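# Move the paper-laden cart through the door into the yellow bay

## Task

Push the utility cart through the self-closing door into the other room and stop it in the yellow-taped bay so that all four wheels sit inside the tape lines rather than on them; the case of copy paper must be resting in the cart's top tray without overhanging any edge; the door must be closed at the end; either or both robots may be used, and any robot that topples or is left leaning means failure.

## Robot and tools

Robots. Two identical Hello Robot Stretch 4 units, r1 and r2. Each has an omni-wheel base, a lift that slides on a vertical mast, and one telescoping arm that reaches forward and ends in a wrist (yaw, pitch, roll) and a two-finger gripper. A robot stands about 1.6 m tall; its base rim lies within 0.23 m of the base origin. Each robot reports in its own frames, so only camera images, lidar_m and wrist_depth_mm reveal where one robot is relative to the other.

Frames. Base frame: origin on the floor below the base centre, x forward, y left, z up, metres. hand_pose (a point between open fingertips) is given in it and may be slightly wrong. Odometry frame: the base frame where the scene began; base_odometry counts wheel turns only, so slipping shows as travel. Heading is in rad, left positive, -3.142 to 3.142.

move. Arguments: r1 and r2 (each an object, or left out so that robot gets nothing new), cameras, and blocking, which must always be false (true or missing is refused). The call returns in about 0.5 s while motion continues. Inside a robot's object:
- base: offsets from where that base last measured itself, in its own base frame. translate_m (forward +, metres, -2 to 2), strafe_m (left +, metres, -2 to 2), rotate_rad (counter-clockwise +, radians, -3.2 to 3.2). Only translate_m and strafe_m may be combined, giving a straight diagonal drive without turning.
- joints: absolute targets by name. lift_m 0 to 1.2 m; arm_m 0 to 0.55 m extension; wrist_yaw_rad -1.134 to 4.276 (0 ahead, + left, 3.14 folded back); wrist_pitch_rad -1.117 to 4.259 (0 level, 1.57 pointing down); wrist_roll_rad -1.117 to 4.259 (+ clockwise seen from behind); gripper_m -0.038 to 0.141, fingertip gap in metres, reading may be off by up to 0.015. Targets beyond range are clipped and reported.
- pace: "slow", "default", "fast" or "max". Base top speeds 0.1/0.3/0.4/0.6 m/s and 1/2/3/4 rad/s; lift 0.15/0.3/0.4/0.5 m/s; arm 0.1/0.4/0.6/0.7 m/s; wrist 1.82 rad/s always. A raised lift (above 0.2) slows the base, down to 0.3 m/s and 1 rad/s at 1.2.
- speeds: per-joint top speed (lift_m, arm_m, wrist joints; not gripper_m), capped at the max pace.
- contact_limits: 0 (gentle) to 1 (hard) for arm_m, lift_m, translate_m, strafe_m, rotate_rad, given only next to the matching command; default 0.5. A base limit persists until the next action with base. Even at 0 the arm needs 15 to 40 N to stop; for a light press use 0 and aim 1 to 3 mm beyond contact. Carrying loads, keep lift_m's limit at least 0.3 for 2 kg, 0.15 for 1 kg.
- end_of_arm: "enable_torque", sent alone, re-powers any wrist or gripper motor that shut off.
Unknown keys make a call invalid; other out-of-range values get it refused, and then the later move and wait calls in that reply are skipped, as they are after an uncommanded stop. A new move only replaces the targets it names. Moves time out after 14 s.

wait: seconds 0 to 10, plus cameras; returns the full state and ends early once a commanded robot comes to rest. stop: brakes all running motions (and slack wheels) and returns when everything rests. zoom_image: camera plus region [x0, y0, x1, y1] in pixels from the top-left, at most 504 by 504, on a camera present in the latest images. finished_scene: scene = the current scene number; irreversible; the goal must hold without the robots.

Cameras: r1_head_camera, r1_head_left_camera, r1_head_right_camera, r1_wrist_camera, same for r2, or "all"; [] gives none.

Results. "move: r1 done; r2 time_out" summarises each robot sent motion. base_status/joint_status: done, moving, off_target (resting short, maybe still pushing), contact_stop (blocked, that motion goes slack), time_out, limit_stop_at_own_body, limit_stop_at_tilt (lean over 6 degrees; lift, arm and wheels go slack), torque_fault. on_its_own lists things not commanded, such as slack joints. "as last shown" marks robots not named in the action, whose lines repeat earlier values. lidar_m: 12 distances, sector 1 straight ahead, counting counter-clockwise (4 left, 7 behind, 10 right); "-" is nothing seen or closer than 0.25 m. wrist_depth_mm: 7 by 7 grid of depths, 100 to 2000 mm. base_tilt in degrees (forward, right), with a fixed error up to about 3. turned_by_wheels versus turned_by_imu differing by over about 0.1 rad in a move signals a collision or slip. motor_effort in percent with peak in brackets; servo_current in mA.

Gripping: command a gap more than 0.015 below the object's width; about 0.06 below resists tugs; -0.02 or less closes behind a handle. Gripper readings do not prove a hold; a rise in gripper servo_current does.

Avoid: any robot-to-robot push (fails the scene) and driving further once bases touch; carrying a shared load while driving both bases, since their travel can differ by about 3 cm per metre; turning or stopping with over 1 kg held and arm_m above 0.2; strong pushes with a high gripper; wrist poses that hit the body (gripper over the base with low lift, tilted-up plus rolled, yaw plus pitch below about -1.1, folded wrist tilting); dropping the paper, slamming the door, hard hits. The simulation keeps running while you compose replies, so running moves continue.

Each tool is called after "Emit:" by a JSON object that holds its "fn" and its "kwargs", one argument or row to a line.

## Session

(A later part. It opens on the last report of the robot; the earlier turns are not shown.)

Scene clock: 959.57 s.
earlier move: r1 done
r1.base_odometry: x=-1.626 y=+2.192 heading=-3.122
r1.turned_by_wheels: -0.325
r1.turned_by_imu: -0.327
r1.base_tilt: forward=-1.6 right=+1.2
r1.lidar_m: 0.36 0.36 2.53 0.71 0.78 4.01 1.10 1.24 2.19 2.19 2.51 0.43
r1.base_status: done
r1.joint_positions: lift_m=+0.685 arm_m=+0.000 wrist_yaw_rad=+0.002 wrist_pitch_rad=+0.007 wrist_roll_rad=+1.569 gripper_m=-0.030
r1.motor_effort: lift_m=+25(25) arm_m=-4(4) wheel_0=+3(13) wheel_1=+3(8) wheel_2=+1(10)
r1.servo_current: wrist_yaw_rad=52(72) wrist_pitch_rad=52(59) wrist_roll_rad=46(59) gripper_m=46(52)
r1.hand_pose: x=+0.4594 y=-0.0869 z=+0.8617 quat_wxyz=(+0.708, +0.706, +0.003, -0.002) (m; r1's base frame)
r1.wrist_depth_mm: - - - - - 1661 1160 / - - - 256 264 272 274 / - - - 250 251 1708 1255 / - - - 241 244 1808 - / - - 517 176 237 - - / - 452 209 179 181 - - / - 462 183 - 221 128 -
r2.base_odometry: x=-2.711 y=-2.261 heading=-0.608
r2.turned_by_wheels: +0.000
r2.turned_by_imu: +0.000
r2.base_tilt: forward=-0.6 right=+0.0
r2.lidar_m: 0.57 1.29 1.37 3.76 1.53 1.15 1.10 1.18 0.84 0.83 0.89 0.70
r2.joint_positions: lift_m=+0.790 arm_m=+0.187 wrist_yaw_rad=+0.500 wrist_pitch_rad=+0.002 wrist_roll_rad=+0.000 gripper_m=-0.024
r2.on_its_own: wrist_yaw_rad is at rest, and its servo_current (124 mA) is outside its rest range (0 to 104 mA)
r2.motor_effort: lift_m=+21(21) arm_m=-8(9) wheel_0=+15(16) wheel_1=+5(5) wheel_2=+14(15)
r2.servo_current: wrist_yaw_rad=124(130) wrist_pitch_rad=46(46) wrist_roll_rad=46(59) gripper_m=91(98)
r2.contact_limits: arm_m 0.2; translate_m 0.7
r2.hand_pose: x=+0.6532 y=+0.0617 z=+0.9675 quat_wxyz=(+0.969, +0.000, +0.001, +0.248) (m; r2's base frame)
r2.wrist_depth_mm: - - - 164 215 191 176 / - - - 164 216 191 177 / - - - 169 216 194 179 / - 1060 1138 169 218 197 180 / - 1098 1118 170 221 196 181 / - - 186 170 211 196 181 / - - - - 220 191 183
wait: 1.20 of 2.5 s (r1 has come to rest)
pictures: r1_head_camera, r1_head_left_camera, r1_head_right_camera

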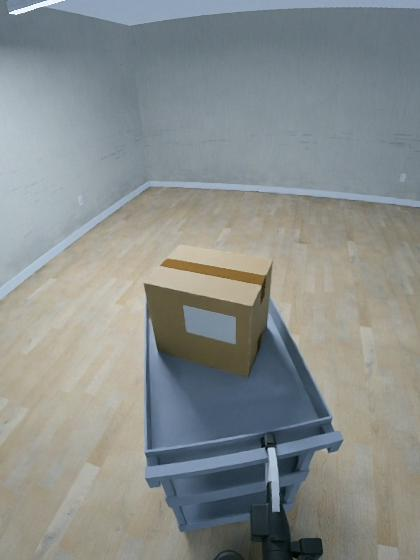

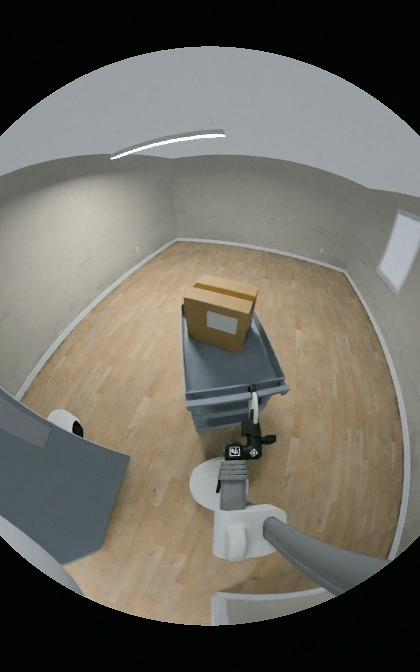

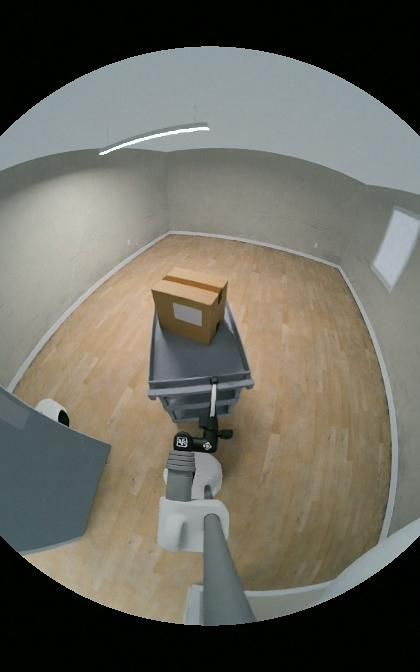

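Emit:
{"fn": "move", "kwargs": {
  "blocking": false,
  "r1": {"base":{"strafe_m":0.18},"pace":"slow"},
  "cameras": []
}}

Emit:
{"fn": "wait", "kwargs": {
  "seconds": 4,
  "cameras": []
}}

Emit:
{"fn": "move", "kwargs": {
  "blocking": false,
  "r1": {"base":{"rotate_rad":-0.22},"pace":"slow"},
  "cameras": []
}}

Emit:
{"fn": "wait", "kwargs": {
  "seconds": 2.5,
  "cameras": ["r1_head_camera","r1_head_left_camera","r1_head_right_camera","r2_head_left_camera"]
}}

Scene clock: 967.77 s.
move: r1 moving
r1.turned_by_wheels: +0.000
r1.turned_by_imu: -0.001
r1.base_status: strafe_m moving
r1.motor_effort: lift_m=+25(25) arm_m=-4(4) wheel_0=-7(9) wheel_1=+5(8) wheel_2=+0(1)
r2.turned_by_wheels: +0.000
r2.turned_by_imu: +0.000
r2.motor_effort: lift_m=+21(21) arm_m=-8(9) wheel_0=+15(16) wheel_1=+5(5) wheel_2=+14(15)
r2.contact_limits: arm_m 0.2; translate_m 0.7
pictures: none

Scene clock: 970.20 s.
earlier move: r1 done
r1.turned_by_wheels: +0.000
r1.turned_by_imu: +0.000
r1.base_status: done
r1.motor_effort: lift_m=+25(25) arm_m=-1(4) wheel_0=-4(12) wheel_1=+1(8) wheel_2=-2(4)
r2.turned_by_wheels: +0.000
r2.turned_by_imu: +0.000
r2.on_its_own: wrist_yaw_rad is at rest, and its servo_current (137 mA) is outside its rest range (0 to 104 mA)
r2.motor_effort: lift_m=+21(21) arm_m=-9(9) wheel_0=+14(16) wheel_1=+5(5) wheel_2=+14(15)
r2.contact_limits: arm_m 0.2; translate_m 0.7
wait: 2.43 of 4 s (r1 has come to rest)
pictures: none

Scene clock: 970.70 s.
move: r1 moving
r1.turned_by_wheels: -0.123
r1.turned_by_imu: -0.123
r1.base_status: rotate_rad moving
r1.motor_effort: lift_m=+25(25) arm_m=-1(1) wheel_0=+12(12) wheel_1=+4(7) wheel_2=+11(11)
r2.turned_by_wheels: +0.000
r2.turned_by_imu: +0.000
r2.motor_effort: lift_m=+21(21) arm_m=-8(9) wheel_0=+15(16) wheel_1=+5(5) wheel_2=+14(15)
r2.contact_limits: arm_m 0.2; translate_m 0.7
pictures: none

Scene clock: 971.43 s.
earlier move: r1 done
r1.base_odometry: x=-1.622 y=+2.012 heading=+2.942
r1.turned_by_wheels: -0.096
r1.turned_by_imu: -0.097
r1.base_tilt: forward=-1.6 right=+1.3
r1.lidar_m: 0.35 0.34 2.41 0.53 0.57 0.79 4.07 1.11 1.55 2.36 2.48 0.47
r1.base_status: done
r1.joint_positions: lift_m=+0.685 arm_m=+0.000 wrist_yaw_rad=+0.003 wrist_pitch_rad=+0.007 wrist_roll_rad=+1.569 gripper_m=-0.030
r1.motor_effort: lift_m=+25(25) arm_m=-4(4) wheel_0=+4(12) wheel_1=+3(7) wheel_2=+1(11)
r1.servo_current: wrist_yaw_rad=46(72) wrist_pitch_rad=46(52) wrist_roll_rad=59(59) gripper_m=39(52)
r1.hand_pose: x=+0.4595 y=-0.0866 z=+0.8617 quat_wxyz=(+0.708, +0.706, +0.004, -0.002) (m; r1's base frame)
r1.wrist_depth_mm: - - - - - 1661 1160 / - - - 257 265 274 274 / - - - 249 253 1708 1229 / - - - 241 246 1708 - / - - 530 178 236 - - / - 452 211 177 182 - - / - 466 183 - 222 128 -
r2.base_odometry: x=-2.711 y=-2.261 heading=-0.608
r2.turned_by_wheels: +0.000
r2.turned_by_imu: +0.000
r2.base_tilt: forward=-0.6 right=+0.0
r2.lidar_m: 0.60 1.18 1.38 3.80 1.56 1.16 1.10 1.17 0.87 0.83 0.88 0.70
r2.joint_positions: lift_m=+0.790 arm_m=+0.187 wrist_yaw_rad=+0.500 wrist_pitch_rad=+0.002 wrist_roll_rad=+0.000 gripper_m=-0.024
r2.on_its_own: wrist_yaw_rad is at rest, and its servo_current (124 mA) is outside its rest range (0 to 104 mA)
r2.motor_effort: lift_m=+21(21) arm_m=-9(9) wheel_0=+15(16) wheel_1=+5(5) wheel_2=+14(15)
r2.servo_current: wrist_yaw_rad=124(137) wrist_pitch_rad=39(46) wrist_roll_rad=46(59) gripper_m=85(98)
r2.contact_limits: arm_m 0.2; translate_m 0.7
r2.hand_pose: x=+0.6532 y=+0.0617 z=+0.9675 quat_wxyz=(+0.969, +0.000, +0.001, +0.248) (m; r2's base frame)
r2.wrist_depth_mm: - - - 164 213 191 176 / - - - 165 215 192 177 / - - - 169 217 193 179 / - 1025 1138 170 218 198 180 / - 1042 1098 170 221 196 180 / - - 185 170 211 196 181 / - - - - 219 191 182
wait: 0.73 of 2.5 s (r1 has come to rest)
pictures: r1_head_camera, r1_head_left_camera, r1_head_right_camera, r2_head_left_camera

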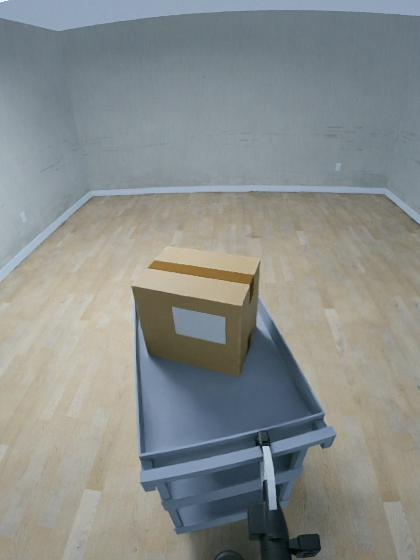

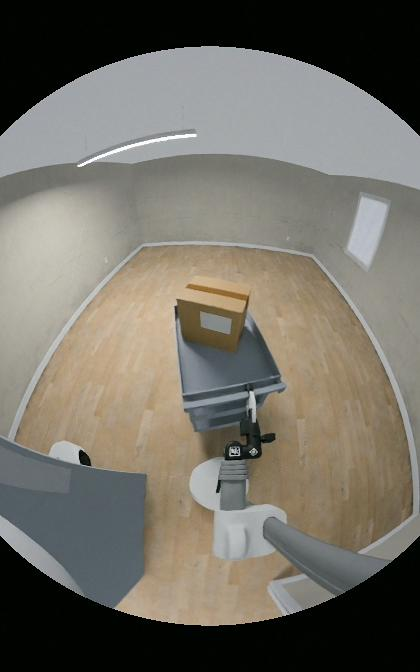

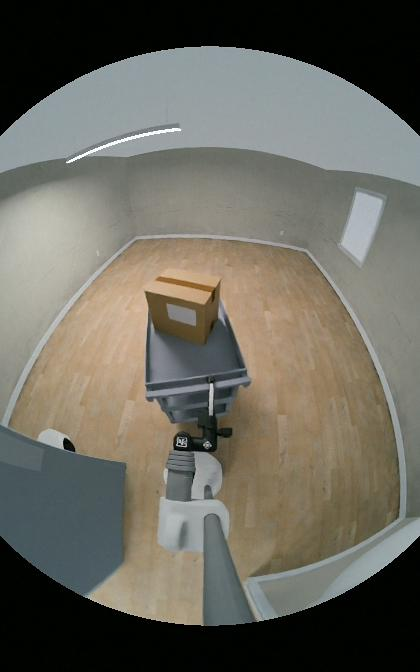

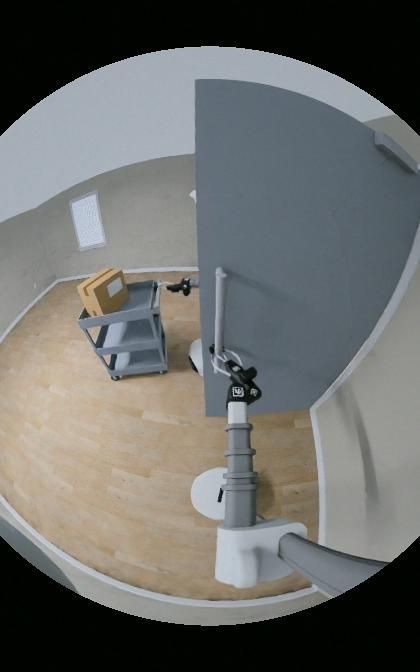

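Emit:
{"fn": "move", "kwargs": {
  "blocking": false,
  "r1": {"base":{"translate_m":-0.8},"pace":"slow"},
  "cameras": []
}}

Emit:
{"fn": "wait", "kwargs": {
  "seconds": 9,
  "cameras": ["r1_head_camera","r1_head_left_camera","r1_head_right_camera","r2_head_left_camera"]
}}

Scene clock: 983.47 s.
move: r1 moving
r1.turned_by_wheels: +0.000
r1.turned_by_imu: +0.000
r1.base_status: translate_m moving
r1.motor_effort: lift_m=+25(25) arm_m=-3(4) wheel_0=-4(6) wheel_1=-3(5) wheel_2=+8(10)
r2.turned_by_wheels: +0.000
r2.turned_by_imu: +0.000
r2.motor_effort: lift_m=+21(21) arm_m=-8(9) wheel_0=+15(16) wheel_1=+5(5) wheel_2=+14(15)
r2.contact_limits: arm_m 0.2; translate_m 0.7
pictures: none

Scene clock: 992.27 s.
earlier move: r1 done
r1.base_odometry: x=-0.838 y=+1.853 heading=+2.941
r1.turned_by_wheels: +0.000
r1.turned_by_imu: -0.001
r1.base_tilt: forward=-1.6 right=+1.3
r1.lidar_m: 0.41 0.45 0.52 0.50 0.53 3.24 3.19 3.35 0.52 1.13 2.45 0.41
r1.base_status: done
r1.joint_positions: lift_m=+0.685 arm_m=+0.000 wrist_yaw_rad=+0.003 wrist_pitch_rad=+0.007 wrist_roll_rad=+1.569 gripper_m=-0.030
r1.motor_effort: lift_m=+25(25) arm_m=-4(4) wheel_0=-3(8) wheel_1=-2(7) wheel_2=+3(10)
r1.servo_current: wrist_yaw_rad=33(78) wrist_pitch_rad=39(59) wrist_roll_rad=52(78) gripper_m=46(52)
r1.hand_pose: x=+0.4595 y=-0.0866 z=+0.8617 quat_wxyz=(+0.708, +0.706, +0.004, -0.002) (m; r1's base frame)
r1.wrist_depth_mm: - - - - 198 204 - / - - 597 146 204 - - / - 508 496 150 211 - - / - 455 449 156 218 - - / - 559 521 161 224 - - / - - 208 168 182 - - / - - 177 - 240 137 -
r2.base_odometry: x=-2.711 y=-2.261 heading=-0.608
r2.turned_by_wheels: +0.000
r2.turned_by_imu: +0.001
r2.base_tilt: forward=-0.7 right=+0.1
r2.lidar_m: 0.59 1.24 5.10 3.80 1.53 1.16 1.09 1.15 0.87 0.83 0.88 0.70
r2.joint_positions: lift_m=+0.790 arm_m=+0.187 wrist_yaw_rad=+0.500 wrist_pitch_rad=+0.002 wrist_roll_rad=+0.000 gripper_m=-0.024
r2.on_its_own: wrist_yaw_rad is at rest, and its servo_current (117 mA) is outside its rest range (0 to 104 mA)
r2.motor_effort: lift_m=+21(21) arm_m=-8(9) wheel_0=+15(16) wheel_1=+5(6) wheel_2=+14(15)
r2.servo_current: wrist_yaw_rad=117(137) wrist_pitch_rad=39(52) wrist_roll_rad=46(72) gripper_m=91(98)
r2.contact_limits: arm_m 0.2; translate_m 0.7
r2.hand_pose: x=+0.6532 y=+0.0617 z=+0.9675 quat_wxyz=(+0.969, +0.000, +0.001, +0.248) (m; r2's base frame)
r2.wrist_depth_mm: - - - 164 215 191 176 / - - - 164 215 192 178 / - - - 170 217 194 179 / - - - 170 218 198 180 / - - - 170 221 196 181 / - - 185 170 211 196 182 / - - - - 219 191 182
wait: 8.80 of 9 s (r1 has come to rest)
pictures: r1_head_camera, r1_head_left_camera, r1_head_right_camera, r2_head_left_camera

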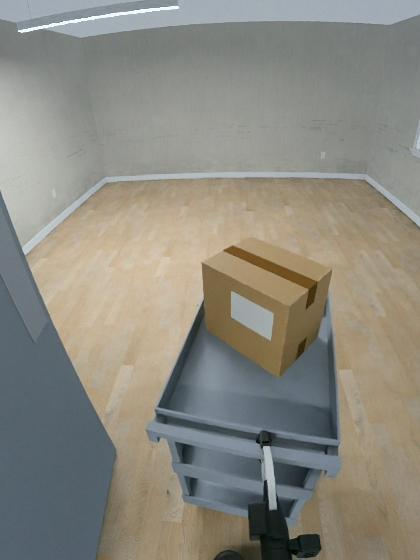

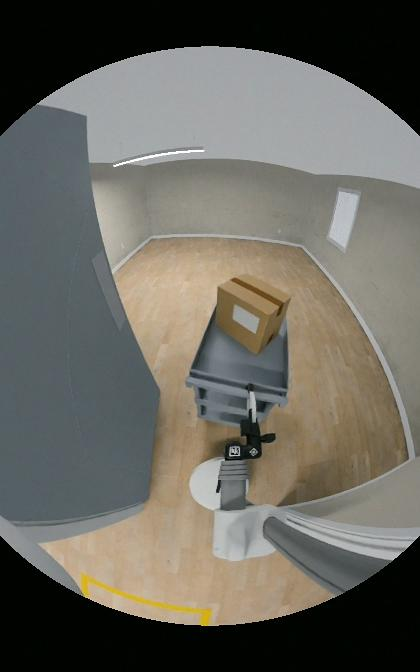

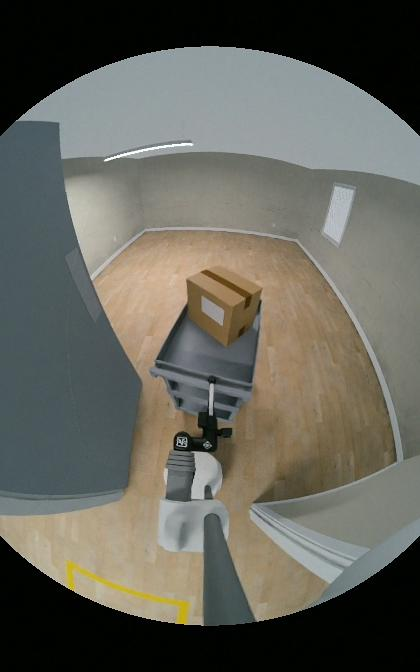

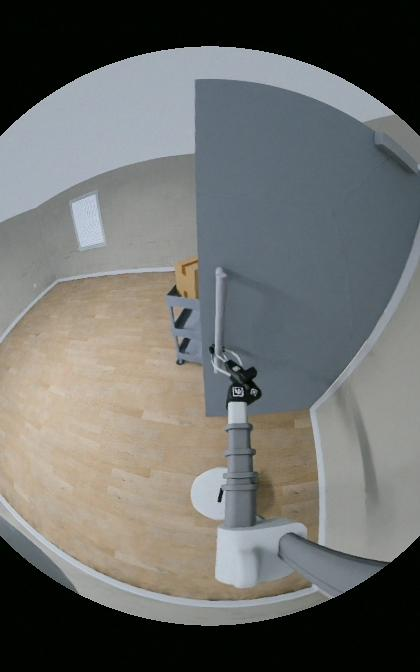

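Emit:
{"fn": "zoom_image", "kwargs": {
  "camera": "r1_head_camera",
  "region": [140, 210, 360, 540]
}}

Scaled by 1.527 from the camera's 420x560 image, which has a finer 600x800 frame.

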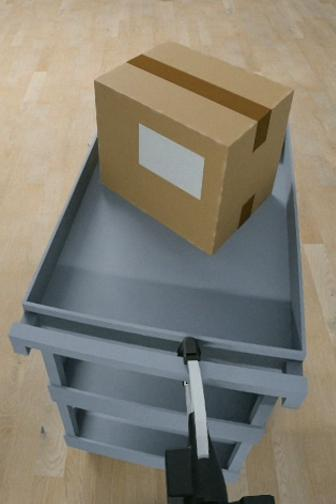

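Emit:
{"fn": "move", "kwargs": {
  "blocking": false,
  "r1": {"base":{"translate_m":-0.75,"strafe_m":0.06},"pace":"slow"},
  "cameras": []
}}

Emit:
{"fn": "wait", "kwargs": {
  "seconds": 9,
  "cameras": ["r1_head_camera","r1_head_left_camera","r1_head_right_camera","r1_wrist_camera"]
}}

Scene clock: 1003.20 s.
move: r1 moving
r1.turned_by_wheels: -0.001
r1.turned_by_imu: -0.001
r1.base_status: translate_m moving; strafe_m moving
r1.motor_effort: lift_m=+25(25) arm_m=-3(4) wheel_0=-5(7) wheel_1=-6(6) wheel_2=+8(8)
r2.turned_by_wheels: +0.000
r2.turned_by_imu: +0.000
r2.motor_effort: lift_m=+21(21) arm_m=-8(9) wheel_0=+15(15) wheel_1=+5(5) wheel_2=+14(15)
r2.contact_limits: arm_m 0.2; translate_m 0.7
pictures: none

Scene clock: 1011.50 s.
earlier move: r1 done
r1.base_odometry: x=-0.115 y=+1.644 heading=+2.941
r1.turned_by_wheels: +0.000
r1.turned_by_imu: -0.002
r1.base_tilt: forward=-1.6 right=+1.3
r1.lidar_m: 0.46 0.68 0.64 1.78 2.53 2.50 2.41 2.58 2.40 1.24 0.58 0.33
r1.base_status: done
r1.joint_positions: lift_m=+0.685 arm_m=+0.000 wrist_yaw_rad=+0.000 wrist_pitch_rad=+0.007 wrist_roll_rad=+1.569 gripper_m=-0.030
r1.motor_effort: lift_m=+25(25) arm_m=-4(4) wheel_0=-7(11) wheel_1=-4(7) wheel_2=+2(8)
r1.servo_current: wrist_yaw_rad=52(72) wrist_pitch_rad=52(59) wrist_roll_rad=39(72) gripper_m=52(59)
r1.hand_pose: x=+0.4593 y=-0.0875 z=+0.8617 quat_wxyz=(+0.708, +0.706, +0.002, -0.003) (m; r1's base frame)
r1.wrist_depth_mm: - 370 370 - - - - / - 397 397 - 144 144 - / - - 530 - 165 161 - / - - - 104 183 - - / - - - 114 213 1708 - / - - 187 - 180 1618 - / - - 180 - 300 410 466
r2.base_odometry: x=-2.711 y=-2.261 heading=-0.608
r2.turned_by_wheels: +0.000
r2.turned_by_imu: +0.001
r2.base_tilt: forward=-0.7 right=+0.0
r2.lidar_m: 0.56 3.84 5.12 3.79 1.55 1.15 1.11 1.15 0.83 0.83 0.89 0.68
r2.joint_positions: lift_m=+0.790 arm_m=+0.187 wrist_yaw_rad=+0.500 wrist_pitch_rad=+0.002 wrist_roll_rad=+0.000 gripper_m=-0.024
r2.on_its_own: wrist_yaw_rad is at rest, and its servo_current (124 mA) is outside its rest range (0 to 104 mA)
r2.motor_effort: lift_m=+21(21) arm_m=-9(9) wheel_0=+15(16) wheel_1=+5(6) wheel_2=+14(15)
r2.servo_current: wrist_yaw_rad=124(137) wrist_pitch_rad=39(52) wrist_roll_rad=39(65) gripper_m=85(98)
r2.contact_limits: arm_m 0.2; translate_m 0.7
r2.hand_pose: x=+0.6532 y=+0.0617 z=+0.9675 quat_wxyz=(+0.969, +0.000, +0.001, +0.248) (m; r2's base frame)
r2.wrist_depth_mm: - - - 164 214 190 176 / - - - 164 216 191 178 / - - - 169 216 194 179 / - - - 170 218 197 180 / - - - 171 222 196 180 / - - 185 170 210 196 181 / - - - - 220 191 182
wait: 8.30 of 9 s (r1 has come to rest)
pictures: r1_head_camera, r1_head_left_camera, r1_head_right_camera, r1_wrist_camera

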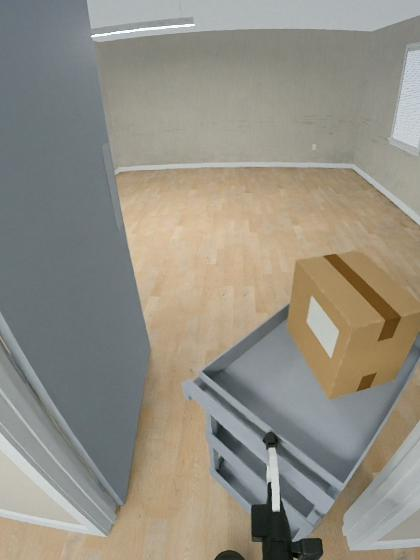

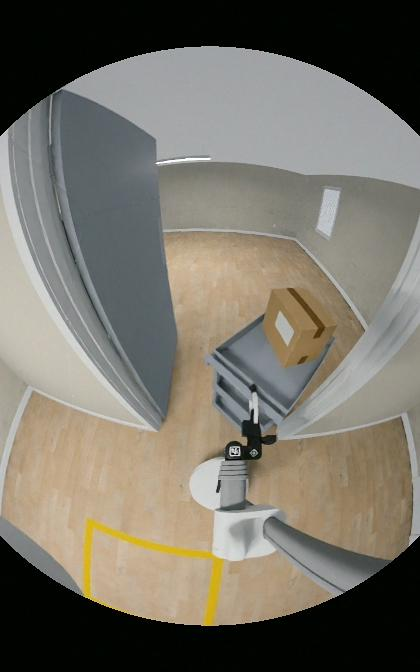

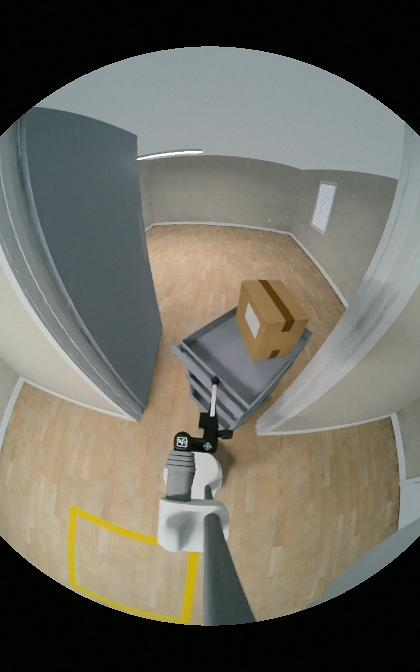

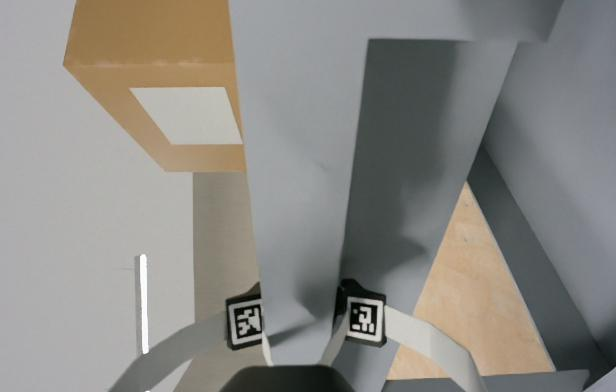

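Emit:
{"fn": "move", "kwargs": {
  "blocking": false,
  "r1": {"base":{"strafe_m":-0.12},"pace":"slow"},
  "cameras": []
}}

Emit:
{"fn": "wait", "kwargs": {
  "seconds": 3,
  "cameras": ["r1_head_camera","r1_head_left_camera","r1_head_right_camera"]
}}

Scene clock: 1060.60 s.
move: r1 moving
r1.turned_by_wheels: +0.000
r1.turned_by_imu: +0.000
r1.base_status: strafe_m moving
r1.motor_effort: lift_m=+25(25) arm_m=-3(4) wheel_0=+10(10) wheel_1=-8(8) wheel_2=-1(3)
r2.turned_by_wheels: +0.000
r2.turned_by_imu: +0.000
r2.motor_effort: lift_m=+21(21) arm_m=-8(9) wheel_0=+16(16) wheel_1=+5(5) wheel_2=+14(14)
r2.contact_limits: arm_m 0.2; translate_m 0.7
pictures: none

Scene clock: 1062.47 s.
earlier move: r1 done
r1.base_odometry: x=-0.092 y=+1.762 heading=+2.941
r1.turned_by_wheels: +0.000
r1.turned_by_imu: +0.000
r1.base_tilt: forward=-1.6 right=+1.2
r1.lidar_m: 0.44 0.59 0.73 1.78 2.63 2.49 2.43 2.57 2.28 1.24 0.49 0.35
r1.base_status: done
r1.joint_positions: lift_m=+0.685 arm_m=+0.000 wrist_yaw_rad=+0.003 wrist_pitch_rad=+0.007 wrist_roll_rad=+1.569 gripper_m=-0.030
r1.motor_effort: lift_m=+25(25) arm_m=+4(4) wheel_0=+5(15) wheel_1=-2(8) wheel_2=+2(4)
r1.servo_current: wrist_yaw_rad=65(72) wrist_pitch_rad=46(59) wrist_roll_rad=46(65) gripper_m=52(52)
r1.hand_pose: x=+0.4595 y=-0.0866 z=+0.8617 quat_wxyz=(+0.708, +0.706, +0.004, -0.001) (m; r1's base frame)
r1.wrist_depth_mm: - 407 404 - 144 144 - / - 384 387 - 155 153 - / - 466 469 102 171 - - / - - 634 111 191 - - / - - - - 215 1756 - / - - - - 182 1618 - / - - 178 135 176 1430 1308
r2.base_odometry: x=-2.711 y=-2.261 heading=-0.608
r2.turned_by_wheels: +0.000
r2.turned_by_imu: +0.000
r2.base_tilt: forward=-0.6 right=+0.0
r2.lidar_m: 0.59 3.82 5.12 3.81 1.53 1.15 1.11 1.16 0.86 0.83 0.87 0.72
r2.joint_positions: lift_m=+0.790 arm_m=+0.187 wrist_yaw_rad=+0.500 wrist_pitch_rad=+0.002 wrist_roll_rad=+0.000 gripper_m=-0.024
r2.motor_effort: lift_m=+21(21) arm_m=-8(9) wheel_0=+15(16) wheel_1=+5(5) wheel_2=+14(15)
r2.servo_current: wrist_yaw_rad=104(130) wrist_pitch_rad=39(46) wrist_roll_rad=59(59) gripper_m=91(98)
r2.contact_limits: arm_m 0.2; translate_m 0.7
r2.hand_pose: x=+0.6532 y=+0.0617 z=+0.9675 quat_wxyz=(+0.969, +0.000, +0.001, +0.248) (m; r2's base frame)
r2.wrist_depth_mm: - - - 164 213 191 176 / - - - 165 215 191 177 / - - - 170 217 193 178 / - - - 169 219 197 180 / - - - 170 221 195 180 / - - 186 170 211 196 181 / - - - - 219 191 182
wait: 1.87 of 3 s (r1 has come to rest)
pictures: r1_head_camera, r1_head_left_camera, r1_head_right_camera

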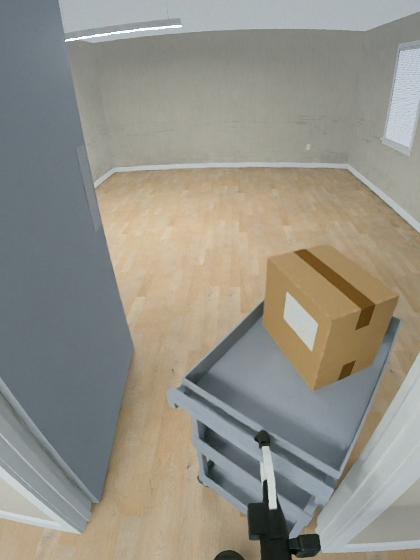

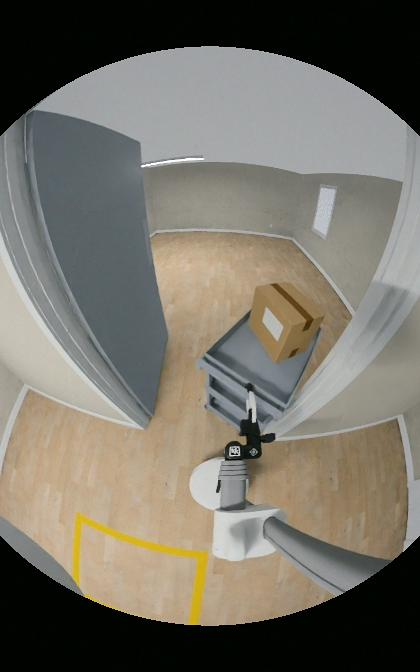

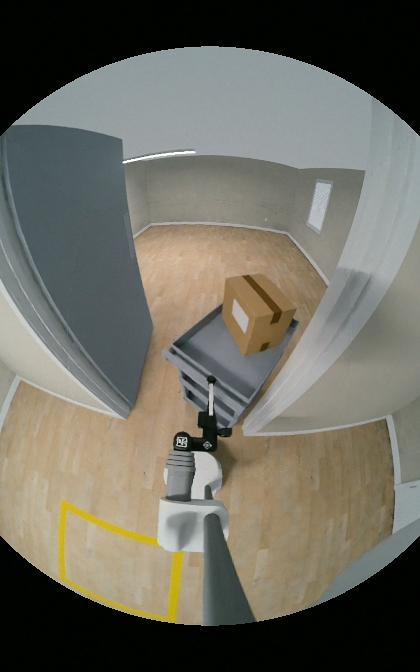

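Emit:
{"fn": "move", "kwargs": {
  "blocking": false,
  "r1": {"base":{"translate_m":-0.15},"pace":"slow"},
  "cameras": []
}}

Emit:
{"fn": "wait", "kwargs": {
  "seconds": 3,
  "cameras": ["r1_head_camera","r1_head_right_camera"]
}}

Scene clock: 1067.50 s.
move: r1 moving
r1.turned_by_wheels: +0.000
r1.turned_by_imu: +0.000
r1.base_status: translate_m moving
r1.motor_effort: lift_m=+25(25) arm_m=-1(4) wheel_0=-6(8) wheel_1=-6(6) wheel_2=+8(10)
r2.motor_effort: lift_m=+21(21) arm_m=-8(9) wheel_0=+15(16) wheel_1=+5(5) wheel_2=+14(14)
r2.contact_limits: arm_m 0.2; translate_m 0.7
pictures: none

Scene clock: 1069.80 s.
earlier move: r1 done
r1.base_odometry: x=+0.055 y=+1.732 heading=+2.941
r1.turned_by_wheels: +0.000
r1.turned_by_imu: -0.001
r1.base_tilt: forward=-1.6 right=+1.3
r1.lidar_m: 0.43 0.51 0.81 2.46 2.65 2.34 2.26 2.41 2.28 1.73 0.69 0.40
r1.base_status: done
r1.joint_positions: lift_m=+0.685 arm_m=+0.000 wrist_yaw_rad=-0.001 wrist_pitch_rad=+0.007 wrist_roll_rad=+1.569 gripper_m=-0.030
r1.motor_effort: lift_m=+25(25) arm_m=-4(4) wheel_0=-7(11) wheel_1=-4(8) wheel_2=+3(10)
r1.servo_current: wrist_yaw_rad=46(59) wrist_pitch_rad=46(59) wrist_roll_rad=52(72) gripper_m=39(59)
r1.hand_pose: x=+0.4592 y=-0.0876 z=+0.8617 quat_wxyz=(+0.708, +0.706, +0.002, -0.003) (m; r1's base frame)
r1.wrist_depth_mm: - - 539 118 176 176 - / - 484 469 - 185 - - / - 427 430 - 197 - - / - 512 500 - 208 - - / - - 615 150 222 - - / - - - 182 230 1756 - / - - 178 141 177 1430 -
r2.base_odometry: x=-2.711 y=-2.261 heading=-0.608
r2.turned_by_wheels: +0.000
r2.turned_by_imu: +0.000
r2.base_tilt: forward=-0.6 right=+0.0
r2.lidar_m: 0.60 3.83 5.10 3.80 1.54 1.17 1.11 1.15 0.87 0.81 0.88 0.67
r2.joint_positions: lift_m=+0.790 arm_m=+0.187 wrist_yaw_rad=+0.500 wrist_pitch_rad=+0.002 wrist_roll_rad=+0.000 gripper_m=-0.024
r2.on_its_own: wrist_yaw_rad is at rest, and its servo_current (124 mA) is outside its rest range (0 to 104 mA)
r2.motor_effort: lift_m=+21(21) arm_m=-9(9) wheel_0=+15(16) wheel_1=+5(5) wheel_2=+14(15)
r2.servo_current: wrist_yaw_rad=124(130) wrist_pitch_rad=39(52) wrist_roll_rad=33(59) gripper_m=85(104)
r2.contact_limits: arm_m 0.2; translate_m 0.7
r2.hand_pose: x=+0.6532 y=+0.0617 z=+0.9675 quat_wxyz=(+0.969, +0.000, +0.001, +0.248) (m; r2's base frame)
r2.wrist_depth_mm: - - - 164 215 191 176 / - - - 164 215 191 177 / - - - 170 216 194 178 / - - - 170 220 198 180 / - - - 170 220 195 181 / - - 186 170 211 196 182 / - - - - 219 191 181
wait: 2.30 of 3 s (r1 has come to rest)
pictures: r1_head_camera, r1_head_right_camera

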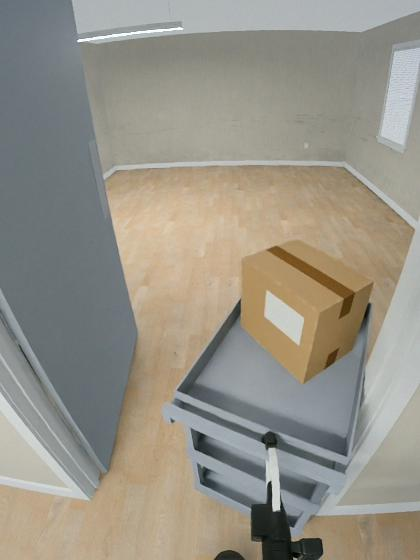

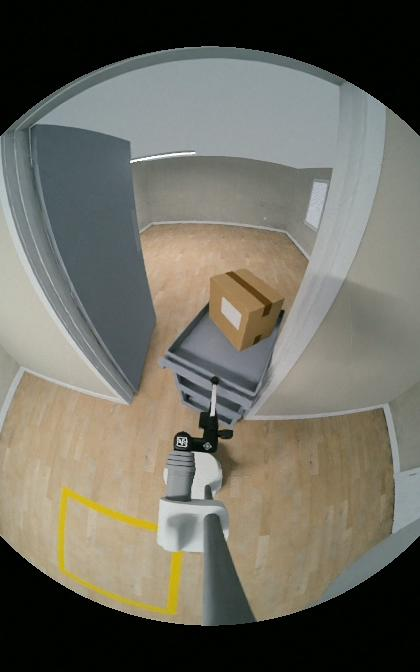

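Emit:
{"fn": "move", "kwargs": {
  "blocking": false,
  "r1": {"base":{"translate_m":-0.2,"strafe_m":0.02},"pace":"slow","contact_limits":{"translate_m":0.4}},
  "cameras": []
}}

Emit:
{"fn": "wait", "kwargs": {
  "seconds": 4,
  "cameras": ["r1_head_camera","r1_head_right_camera"]
}}

Scene clock: 1077.53 s.
move: r1 moving
r1.turned_by_wheels: -0.001
r1.turned_by_imu: -0.001
r1.base_status: translate_m moving; strafe_m moving
r1.motor_effort: lift_m=+25(25) arm_m=-4(4) wheel_0=-11(11) wheel_1=-4(6) wheel_2=+7(8)
r1.contact_limits: translate_m 0.4
r2.turned_by_wheels: +0.000
r2.turned_by_imu: +0.000
r2.motor_effort: lift_m=+21(21) arm_m=-8(9) wheel_0=+15(16) wheel_1=+5(5) wheel_2=+14(15)
r2.contact_limits: arm_m 0.2; translate_m 0.7
pictures: none

Scene clock: 1080.33 s.
earlier move: r1 done
r1.base_odometry: x=+0.247 y=+1.672 heading=+2.940
r1.turned_by_wheels: +0.000
r1.turned_by_imu: +0.000
r1.base_tilt: forward=-1.6 right=+1.2
r1.lidar_m: 0.41 0.45 1.08 2.50 2.65 2.14 2.07 2.20 2.29 2.22 0.98 0.39
r1.base_status: done
r1.joint_positions: lift_m=+0.685 arm_m=+0.000 wrist_yaw_rad=-0.001 wrist_pitch_rad=+0.007 wrist_roll_rad=+1.569 gripper_m=-0.030
r1.motor_effort: lift_m=+25(25) arm_m=-4(4) wheel_0=-5(11) wheel_1=-3(7) wheel_2=+2(8)
r1.servo_current: wrist_yaw_rad=39(65) wrist_pitch_rad=46(59) wrist_roll_rad=59(65) gripper_m=46(52)
r1.contact_limits: translate_m 0.4
r1.hand_pose: x=+0.4592 y=-0.0876 z=+0.8617 quat_wxyz=(+0.708, +0.706, +0.002, -0.003) (m; r1's base frame)
r1.wrist_depth_mm: 525 525 530 - 195 530 - / - - 574 146 203 - - / - 496 480 149 210 - - / - 462 459 156 218 - - / - - 525 163 225 - - / - - 597 174 231 1756 - / - - 179 166 244 544 -
r2.base_odometry: x=-2.711 y=-2.261 heading=-0.608
r2.turned_by_wheels: +0.000
r2.turned_by_imu: +0.000
r2.base_tilt: forward=-0.6 right=+0.1
r2.lidar_m: 0.60 3.83 5.10 3.75 1.51 1.15 1.11 1.17 0.85 0.84 0.89 0.70
r2.joint_positions: lift_m=+0.790 arm_m=+0.187 wrist_yaw_rad=+0.500 wrist_pitch_rad=+0.002 wrist_roll_rad=+0.000 gripper_m=-0.024
r2.on_its_own: wrist_yaw_rad is at rest, and its servo_current (124 mA) is outside its rest range (0 to 104 mA)
r2.motor_effort: lift_m=+21(21) arm_m=-8(9) wheel_0=+15(16) wheel_1=+5(5) wheel_2=+14(15)
r2.servo_current: wrist_yaw_rad=124(137) wrist_pitch_rad=39(46) wrist_roll_rad=46(59) gripper_m=85(98)
r2.contact_limits: arm_m 0.2; translate_m 0.7
r2.hand_pose: x=+0.6532 y=+0.0617 z=+0.9675 quat_wxyz=(+0.969, +0.000, +0.001, +0.248) (m; r2's base frame)
r2.wrist_depth_mm: - - - 164 214 190 176 / - - - 164 216 191 178 / - - - 169 216 193 179 / - - - 169 218 197 180 / - - - 170 221 196 180 / - - 186 170 211 196 181 / - - - - 220 191 182
wait: 2.80 of 4 s (r1 has come to rest)
pictures: r1_head_camera, r1_head_right_camera

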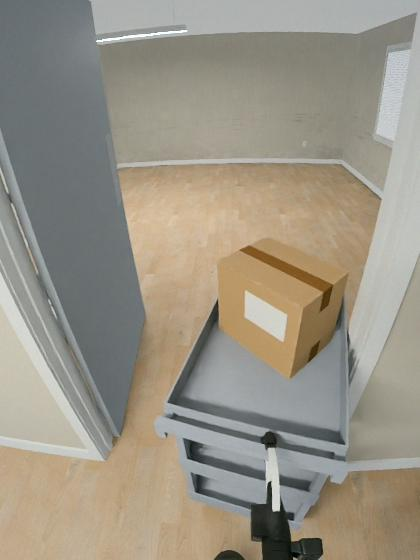

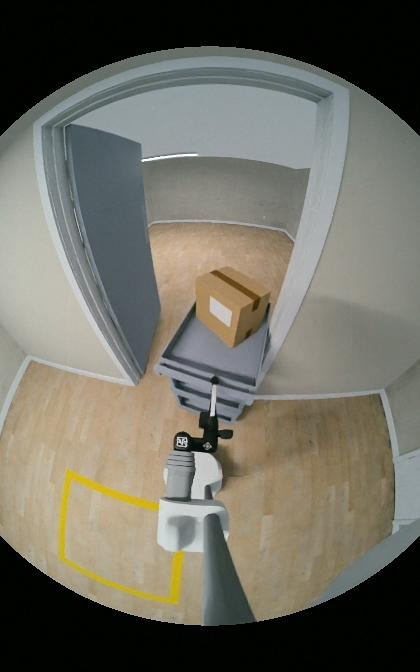

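Emit:
{"fn": "move", "kwargs": {
  "blocking": false,
  "r1": {"base":{"translate_m":-0.45,"strafe_m":0.04},"pace":"slow","contact_limits":{"translate_m":0.4}},
  "cameras": []
}}

Emit:
{"fn": "wait", "kwargs": {
  "seconds": 6,
  "cameras": ["r1_head_camera","r1_head_left_camera","r1_head_right_camera"]
}}

Scene clock: 1088.00 s.
move: r1 moving
r1.turned_by_wheels: +0.000
r1.turned_by_imu: -0.001
r1.base_status: translate_m moving; strafe_m moving
r1.motor_effort: lift_m=+25(25) arm_m=-4(4) wheel_0=-8(9) wheel_1=-3(6) wheel_2=+6(7)
r1.contact_limits: translate_m 0.4
r2.turned_by_wheels: +0.000
r2.turned_by_imu: +0.000
r2.motor_effort: lift_m=+21(21) arm_m=-8(9) wheel_0=+15(16) wheel_1=+4(5) wheel_2=+14(15)
r2.contact_limits: arm_m 0.2; translate_m 0.7
pictures: none

Scene clock: 1093.30 s.
earlier move: r1 done
r1.base_odometry: x=+0.680 y=+1.543 heading=+2.940
r1.turned_by_wheels: +0.001
r1.turned_by_imu: +0.000
r1.base_tilt: forward=-1.6 right=+1.3
r1.lidar_m: 0.39 0.39 1.73 2.47 2.24 1.67 1.61 1.71 2.30 2.23 1.56 0.41
r1.base_status: done
r1.joint_positions: lift_m=+0.685 arm_m=+0.000 wrist_yaw_rad=+0.000 wrist_pitch_rad=+0.007 wrist_roll_rad=+1.569 gripper_m=-0.030
r1.motor_effort: lift_m=+25(25) arm_m=-4(4) wheel_0=-1(9) wheel_1=-2(7) wheel_2=+4(8)
r1.servo_current: wrist_yaw_rad=46(72) wrist_pitch_rad=52(59) wrist_roll_rad=46(72) gripper_m=46(52)
r1.contact_limits: translate_m 0.4
r1.hand_pose: x=+0.4593 y=-0.0875 z=+0.8617 quat_wxyz=(+0.708, +0.706, +0.002, -0.003) (m; r1's base frame)
r1.wrist_depth_mm: - - - - 234 243 244 / - - - - 235 1537 466 / - - - 233 234 1708 - / - - 521 173 234 - - / - 462 459 232 233 - - / - 521 488 182 232 - - / - 142 177 161 231 - -
r2.base_odometry: x=-2.711 y=-2.261 heading=-0.608
r2.turned_by_wheels: +0.000
r2.turned_by_imu: +0.001
r2.base_tilt: forward=-0.7 right=+0.0
r2.lidar_m: 0.58 3.83 5.12 3.77 1.53 1.13 1.12 1.17 0.87 0.80 0.88 0.71
r2.joint_positions: lift_m=+0.790 arm_m=+0.187 wrist_yaw_rad=+0.500 wrist_pitch_rad=+0.002 wrist_roll_rad=+0.000 gripper_m=-0.024
r2.on_its_own: wrist_yaw_rad is at rest, and its servo_current (124 mA) is outside its rest range (0 to 104 mA)
r2.motor_effort: lift_m=+21(21) arm_m=-9(9) wheel_0=+15(16) wheel_1=+5(5) wheel_2=+14(15)
r2.servo_current: wrist_yaw_rad=124(130) wrist_pitch_rad=33(52) wrist_roll_rad=39(65) gripper_m=85(98)
r2.contact_limits: arm_m 0.2; translate_m 0.7
r2.hand_pose: x=+0.6532 y=+0.0617 z=+0.9675 quat_wxyz=(+0.969, +0.000, +0.001, +0.248) (m; r2's base frame)
r2.wrist_depth_mm: - - - 164 213 190 176 / - - - 164 216 191 178 / - - - 170 216 193 178 / - - - 170 219 197 180 / - - - 169 221 195 181 / - - 186 170 210 197 181 / - - - - 218 191 182
wait: 5.30 of 6 s (r1 has come to rest)
pictures: r1_head_camera, r1_head_left_camera, r1_head_right_camera

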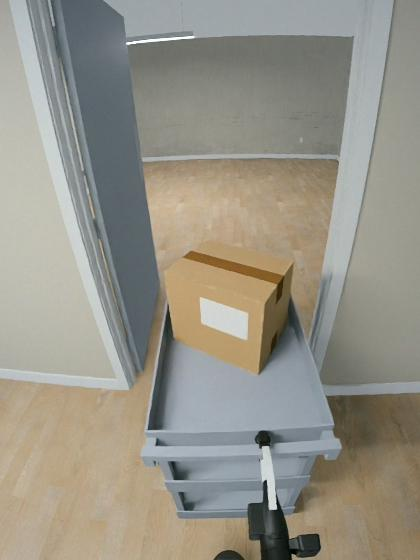

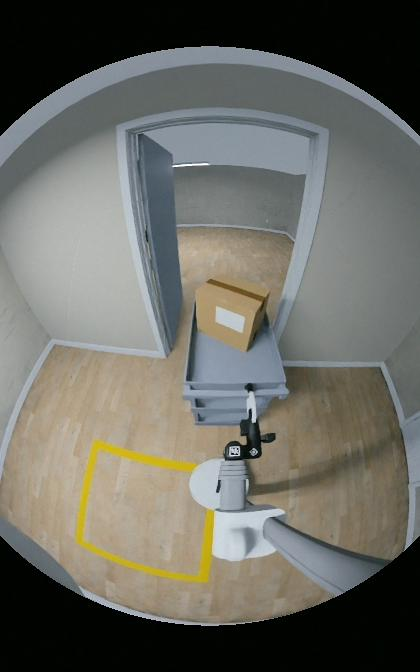

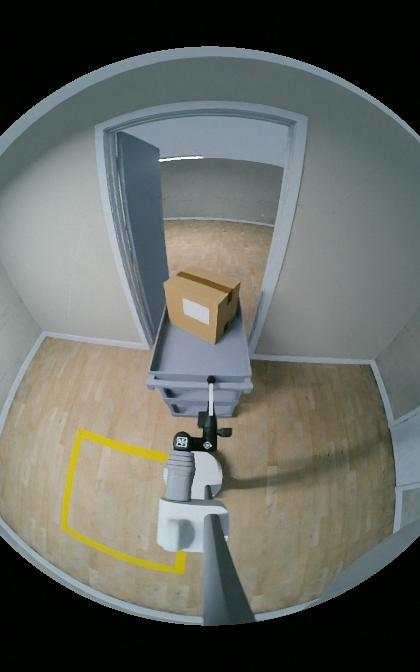

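Emit:
{"fn": "move", "kwargs": {
  "blocking": false,
  "r1": {"base":{"translate_m":-0.35,"strafe_m":0.12},"pace":"slow","contact_limits":{"translate_m":0.4}},
  "cameras": []
}}

Emit:
{"fn": "wait", "kwargs": {
  "seconds": 6,
  "cameras": ["r1_head_camera","r1_head_left_camera"]
}}

Scene clock: 1103.90 s.
move: r1 moving
r1.turned_by_wheels: +0.000
r1.turned_by_imu: -0.001
r1.base_status: translate_m moving; strafe_m moving
r1.motor_effort: lift_m=+25(25) arm_m=-4(4) wheel_0=-6(8) wheel_1=-4(5) wheel_2=+8(9)
r1.contact_limits: translate_m 0.4
r2.turned_by_wheels: +0.000
r2.turned_by_imu: +0.000
r2.motor_effort: lift_m=+21(21) arm_m=-9(9) wheel_0=+15(15) wheel_1=+5(5) wheel_2=+14(14)
r2.contact_limits: arm_m 0.2; translate_m 0.7
pictures: none

Scene clock: 1108.33 s.
earlier move: r1 done
r1.base_odometry: x=+0.998 y=+1.355 heading=+2.939
r1.turned_by_wheels: +0.000
r1.turned_by_imu: -0.001
r1.base_tilt: forward=-1.6 right=+1.3
r1.lidar_m: 0.36 0.37 2.25 2.34 1.73 1.32 1.26 1.34 1.91 2.31 2.06 0.44
r1.base_status: done
r1.joint_positions: lift_m=+0.685 arm_m=+0.000 wrist_yaw_rad=+0.000 wrist_pitch_rad=+0.007 wrist_roll_rad=+1.569 gripper_m=-0.030
r1.motor_effort: lift_m=+25(25) arm_m=-4(4) wheel_0=-6(10) wheel_1=-3(7) wheel_2=+2(9)
r1.servo_current: wrist_yaw_rad=46(72) wrist_pitch_rad=46(59) wrist_roll_rad=46(65) gripper_m=39(52)
r1.contact_limits: translate_m 0.4
r1.hand_pose: x=+0.4593 y=-0.0874 z=+0.8617 quat_wxyz=(+0.708, +0.706, +0.003, -0.002) (m; r1's base frame)
r1.wrist_depth_mm: - - - - - - 1182 / - - - 256 260 272 274 / - - - 251 252 1756 1229 / - - - 245 245 - - / - 554 492 179 238 - - / - 466 455 182 230 - - / - 142 179 163 222 - -
r2.base_odometry: x=-2.711 y=-2.261 heading=-0.608
r2.turned_by_wheels: +0.000
r2.turned_by_imu: +0.001
r2.base_tilt: forward=-0.7 right=+0.0
r2.lidar_m: 0.60 3.83 5.10 3.78 1.54 1.16 1.09 1.15 0.85 0.84 0.89 0.70
r2.joint_positions: lift_m=+0.790 arm_m=+0.187 wrist_yaw_rad=+0.500 wrist_pitch_rad=+0.002 wrist_roll_rad=+0.000 gripper_m=-0.024
r2.on_its_own: wrist_yaw_rad is at rest, and its servo_current (117 mA) is outside its rest range (0 to 104 mA)
r2.motor_effort: lift_m=+21(21) arm_m=-9(9) wheel_0=+15(16) wheel_1=+5(5) wheel_2=+14(15)
r2.servo_current: wrist_yaw_rad=117(137) wrist_pitch_rad=39(46) wrist_roll_rad=46(65) gripper_m=85(98)
r2.contact_limits: arm_m 0.2; translate_m 0.7
r2.hand_pose: x=+0.6532 y=+0.0617 z=+0.9675 quat_wxyz=(+0.969, +0.000, +0.001, +0.248) (m; r2's base frame)
r2.wrist_depth_mm: - - - 164 214 190 176 / - - - 164 216 191 178 / - - - 170 217 193 179 / - - - 170 218 197 179 / - - - 170 221 195 181 / - - 186 170 211 196 182 / - - - - 219 191 182
wait: 4.43 of 6 s (r1 has come to rest)
pictures: r1_head_camera, r1_head_left_camera

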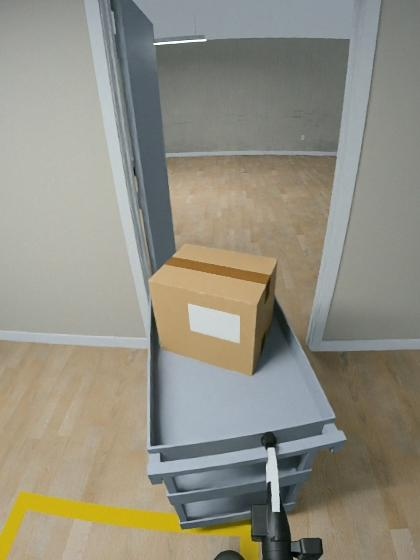

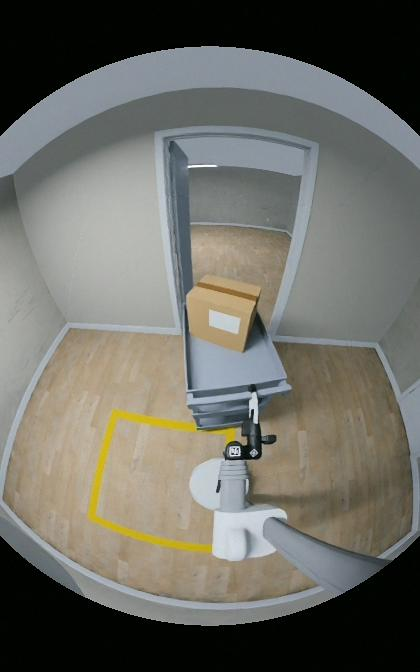

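Emit:
{"fn": "move", "kwargs": {
  "blocking": false,
  "r1": {"base":{"translate_m":-0.35,"strafe_m":0.27},"pace":"slow","contact_limits":{"translate_m":0.4}},
  "cameras": []
}}

Emit:
{"fn": "wait", "kwargs": {
  "seconds": 7,
  "cameras": ["r1_head_camera","r1_head_left_camera"]
}}

Scene clock: 1115.80 s.
move: r1 moving
r1.turned_by_wheels: +0.000
r1.turned_by_imu: -0.001
r1.base_status: translate_m moving; strafe_m moving
r1.motor_effort: lift_m=+25(25) arm_m=-4(4) wheel_0=-10(12) wheel_1=+2(3) wheel_2=+5(7)
r1.contact_limits: translate_m 0.4
r2.turned_by_wheels: +0.000
r2.turned_by_imu: +0.000
r2.motor_effort: lift_m=+21(21) arm_m=-9(9) wheel_0=+15(16) wheel_1=+5(5) wheel_2=+14(15)
r2.contact_limits: arm_m 0.2; translate_m 0.7
pictures: none

Scene clock: 1120.93 s.
earlier move: r1 done
r1.base_odometry: x=+1.287 y=+1.021 heading=+2.939
r1.turned_by_wheels: +0.000
r1.turned_by_imu: -0.001
r1.base_tilt: forward=-1.6 right=+1.3
r1.lidar_m: 0.35 0.41 2.17 2.11 1.27 0.93 0.91 0.96 1.38 2.57 2.52 0.42
r1.base_status: done
r1.joint_positions: lift_m=+0.685 arm_m=+0.000 wrist_yaw_rad=-0.001 wrist_pitch_rad=+0.007 wrist_roll_rad=+1.569 gripper_m=-0.030
r1.motor_effort: lift_m=+25(25) arm_m=-4(4) wheel_0=-7(12) wheel_1=+2(7) wheel_2=-1(7)
r1.servo_current: wrist_yaw_rad=52(72) wrist_pitch_rad=52(59) wrist_roll_rad=52(78) gripper_m=52(52)
r1.contact_limits: translate_m 0.4
r1.hand_pose: x=+0.4592 y=-0.0878 z=+0.8617 quat_wxyz=(+0.708, +0.706, +0.002, -0.003) (m; r1's base frame)
r1.wrist_depth_mm: - - - - 233 241 243 / 1661 - - 231 234 1618 1160 / - - - 232 234 1756 - / - - 512 232 233 - - / 1618 473 459 231 233 - - / - 508 488 182 182 - - / - 141 182 164 233 - -
r2.base_odometry: x=-2.711 y=-2.261 heading=-0.608
r2.turned_by_wheels: +0.000
r2.turned_by_imu: +0.001
r2.base_tilt: forward=-0.7 right=+0.1
r2.lidar_m: 0.58 3.84 5.13 3.78 1.54 1.16 1.11 1.15 0.87 0.83 0.89 0.70
r2.joint_positions: lift_m=+0.790 arm_m=+0.187 wrist_yaw_rad=+0.500 wrist_pitch_rad=+0.002 wrist_roll_rad=+0.000 gripper_m=-0.024
r2.on_its_own: wrist_yaw_rad is at rest, and its servo_current (117 mA) is outside its rest range (0 to 104 mA)
r2.motor_effort: lift_m=+21(21) arm_m=-8(9) wheel_0=+15(16) wheel_1=+5(6) wheel_2=+14(15)
r2.servo_current: wrist_yaw_rad=117(137) wrist_pitch_rad=39(52) wrist_roll_rad=46(65) gripper_m=91(98)
r2.contact_limits: arm_m 0.2; translate_m 0.7
r2.hand_pose: x=+0.6532 y=+0.0617 z=+0.9675 quat_wxyz=(+0.969, +0.000, +0.001, +0.248) (m; r2's base frame)
r2.wrist_depth_mm: - - - 163 214 191 176 / - - - 164 216 191 177 / - - - 169 216 193 178 / - - - 170 219 197 180 / - - - 170 221 195 181 / - - 185 170 210 196 182 / - - - - 219 191 182
wait: 5.13 of 7 s (r1 has come to rest)
pictures: r1_head_camera, r1_head_left_camera

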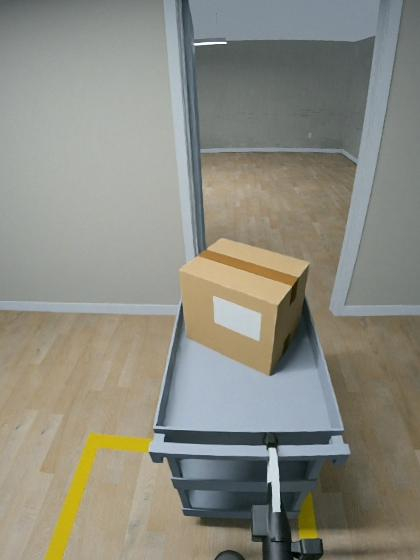

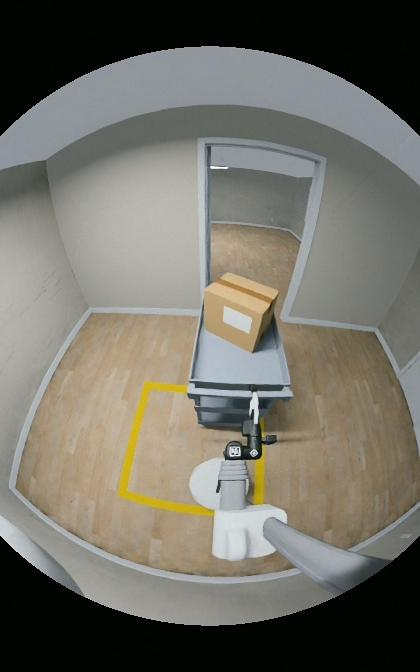

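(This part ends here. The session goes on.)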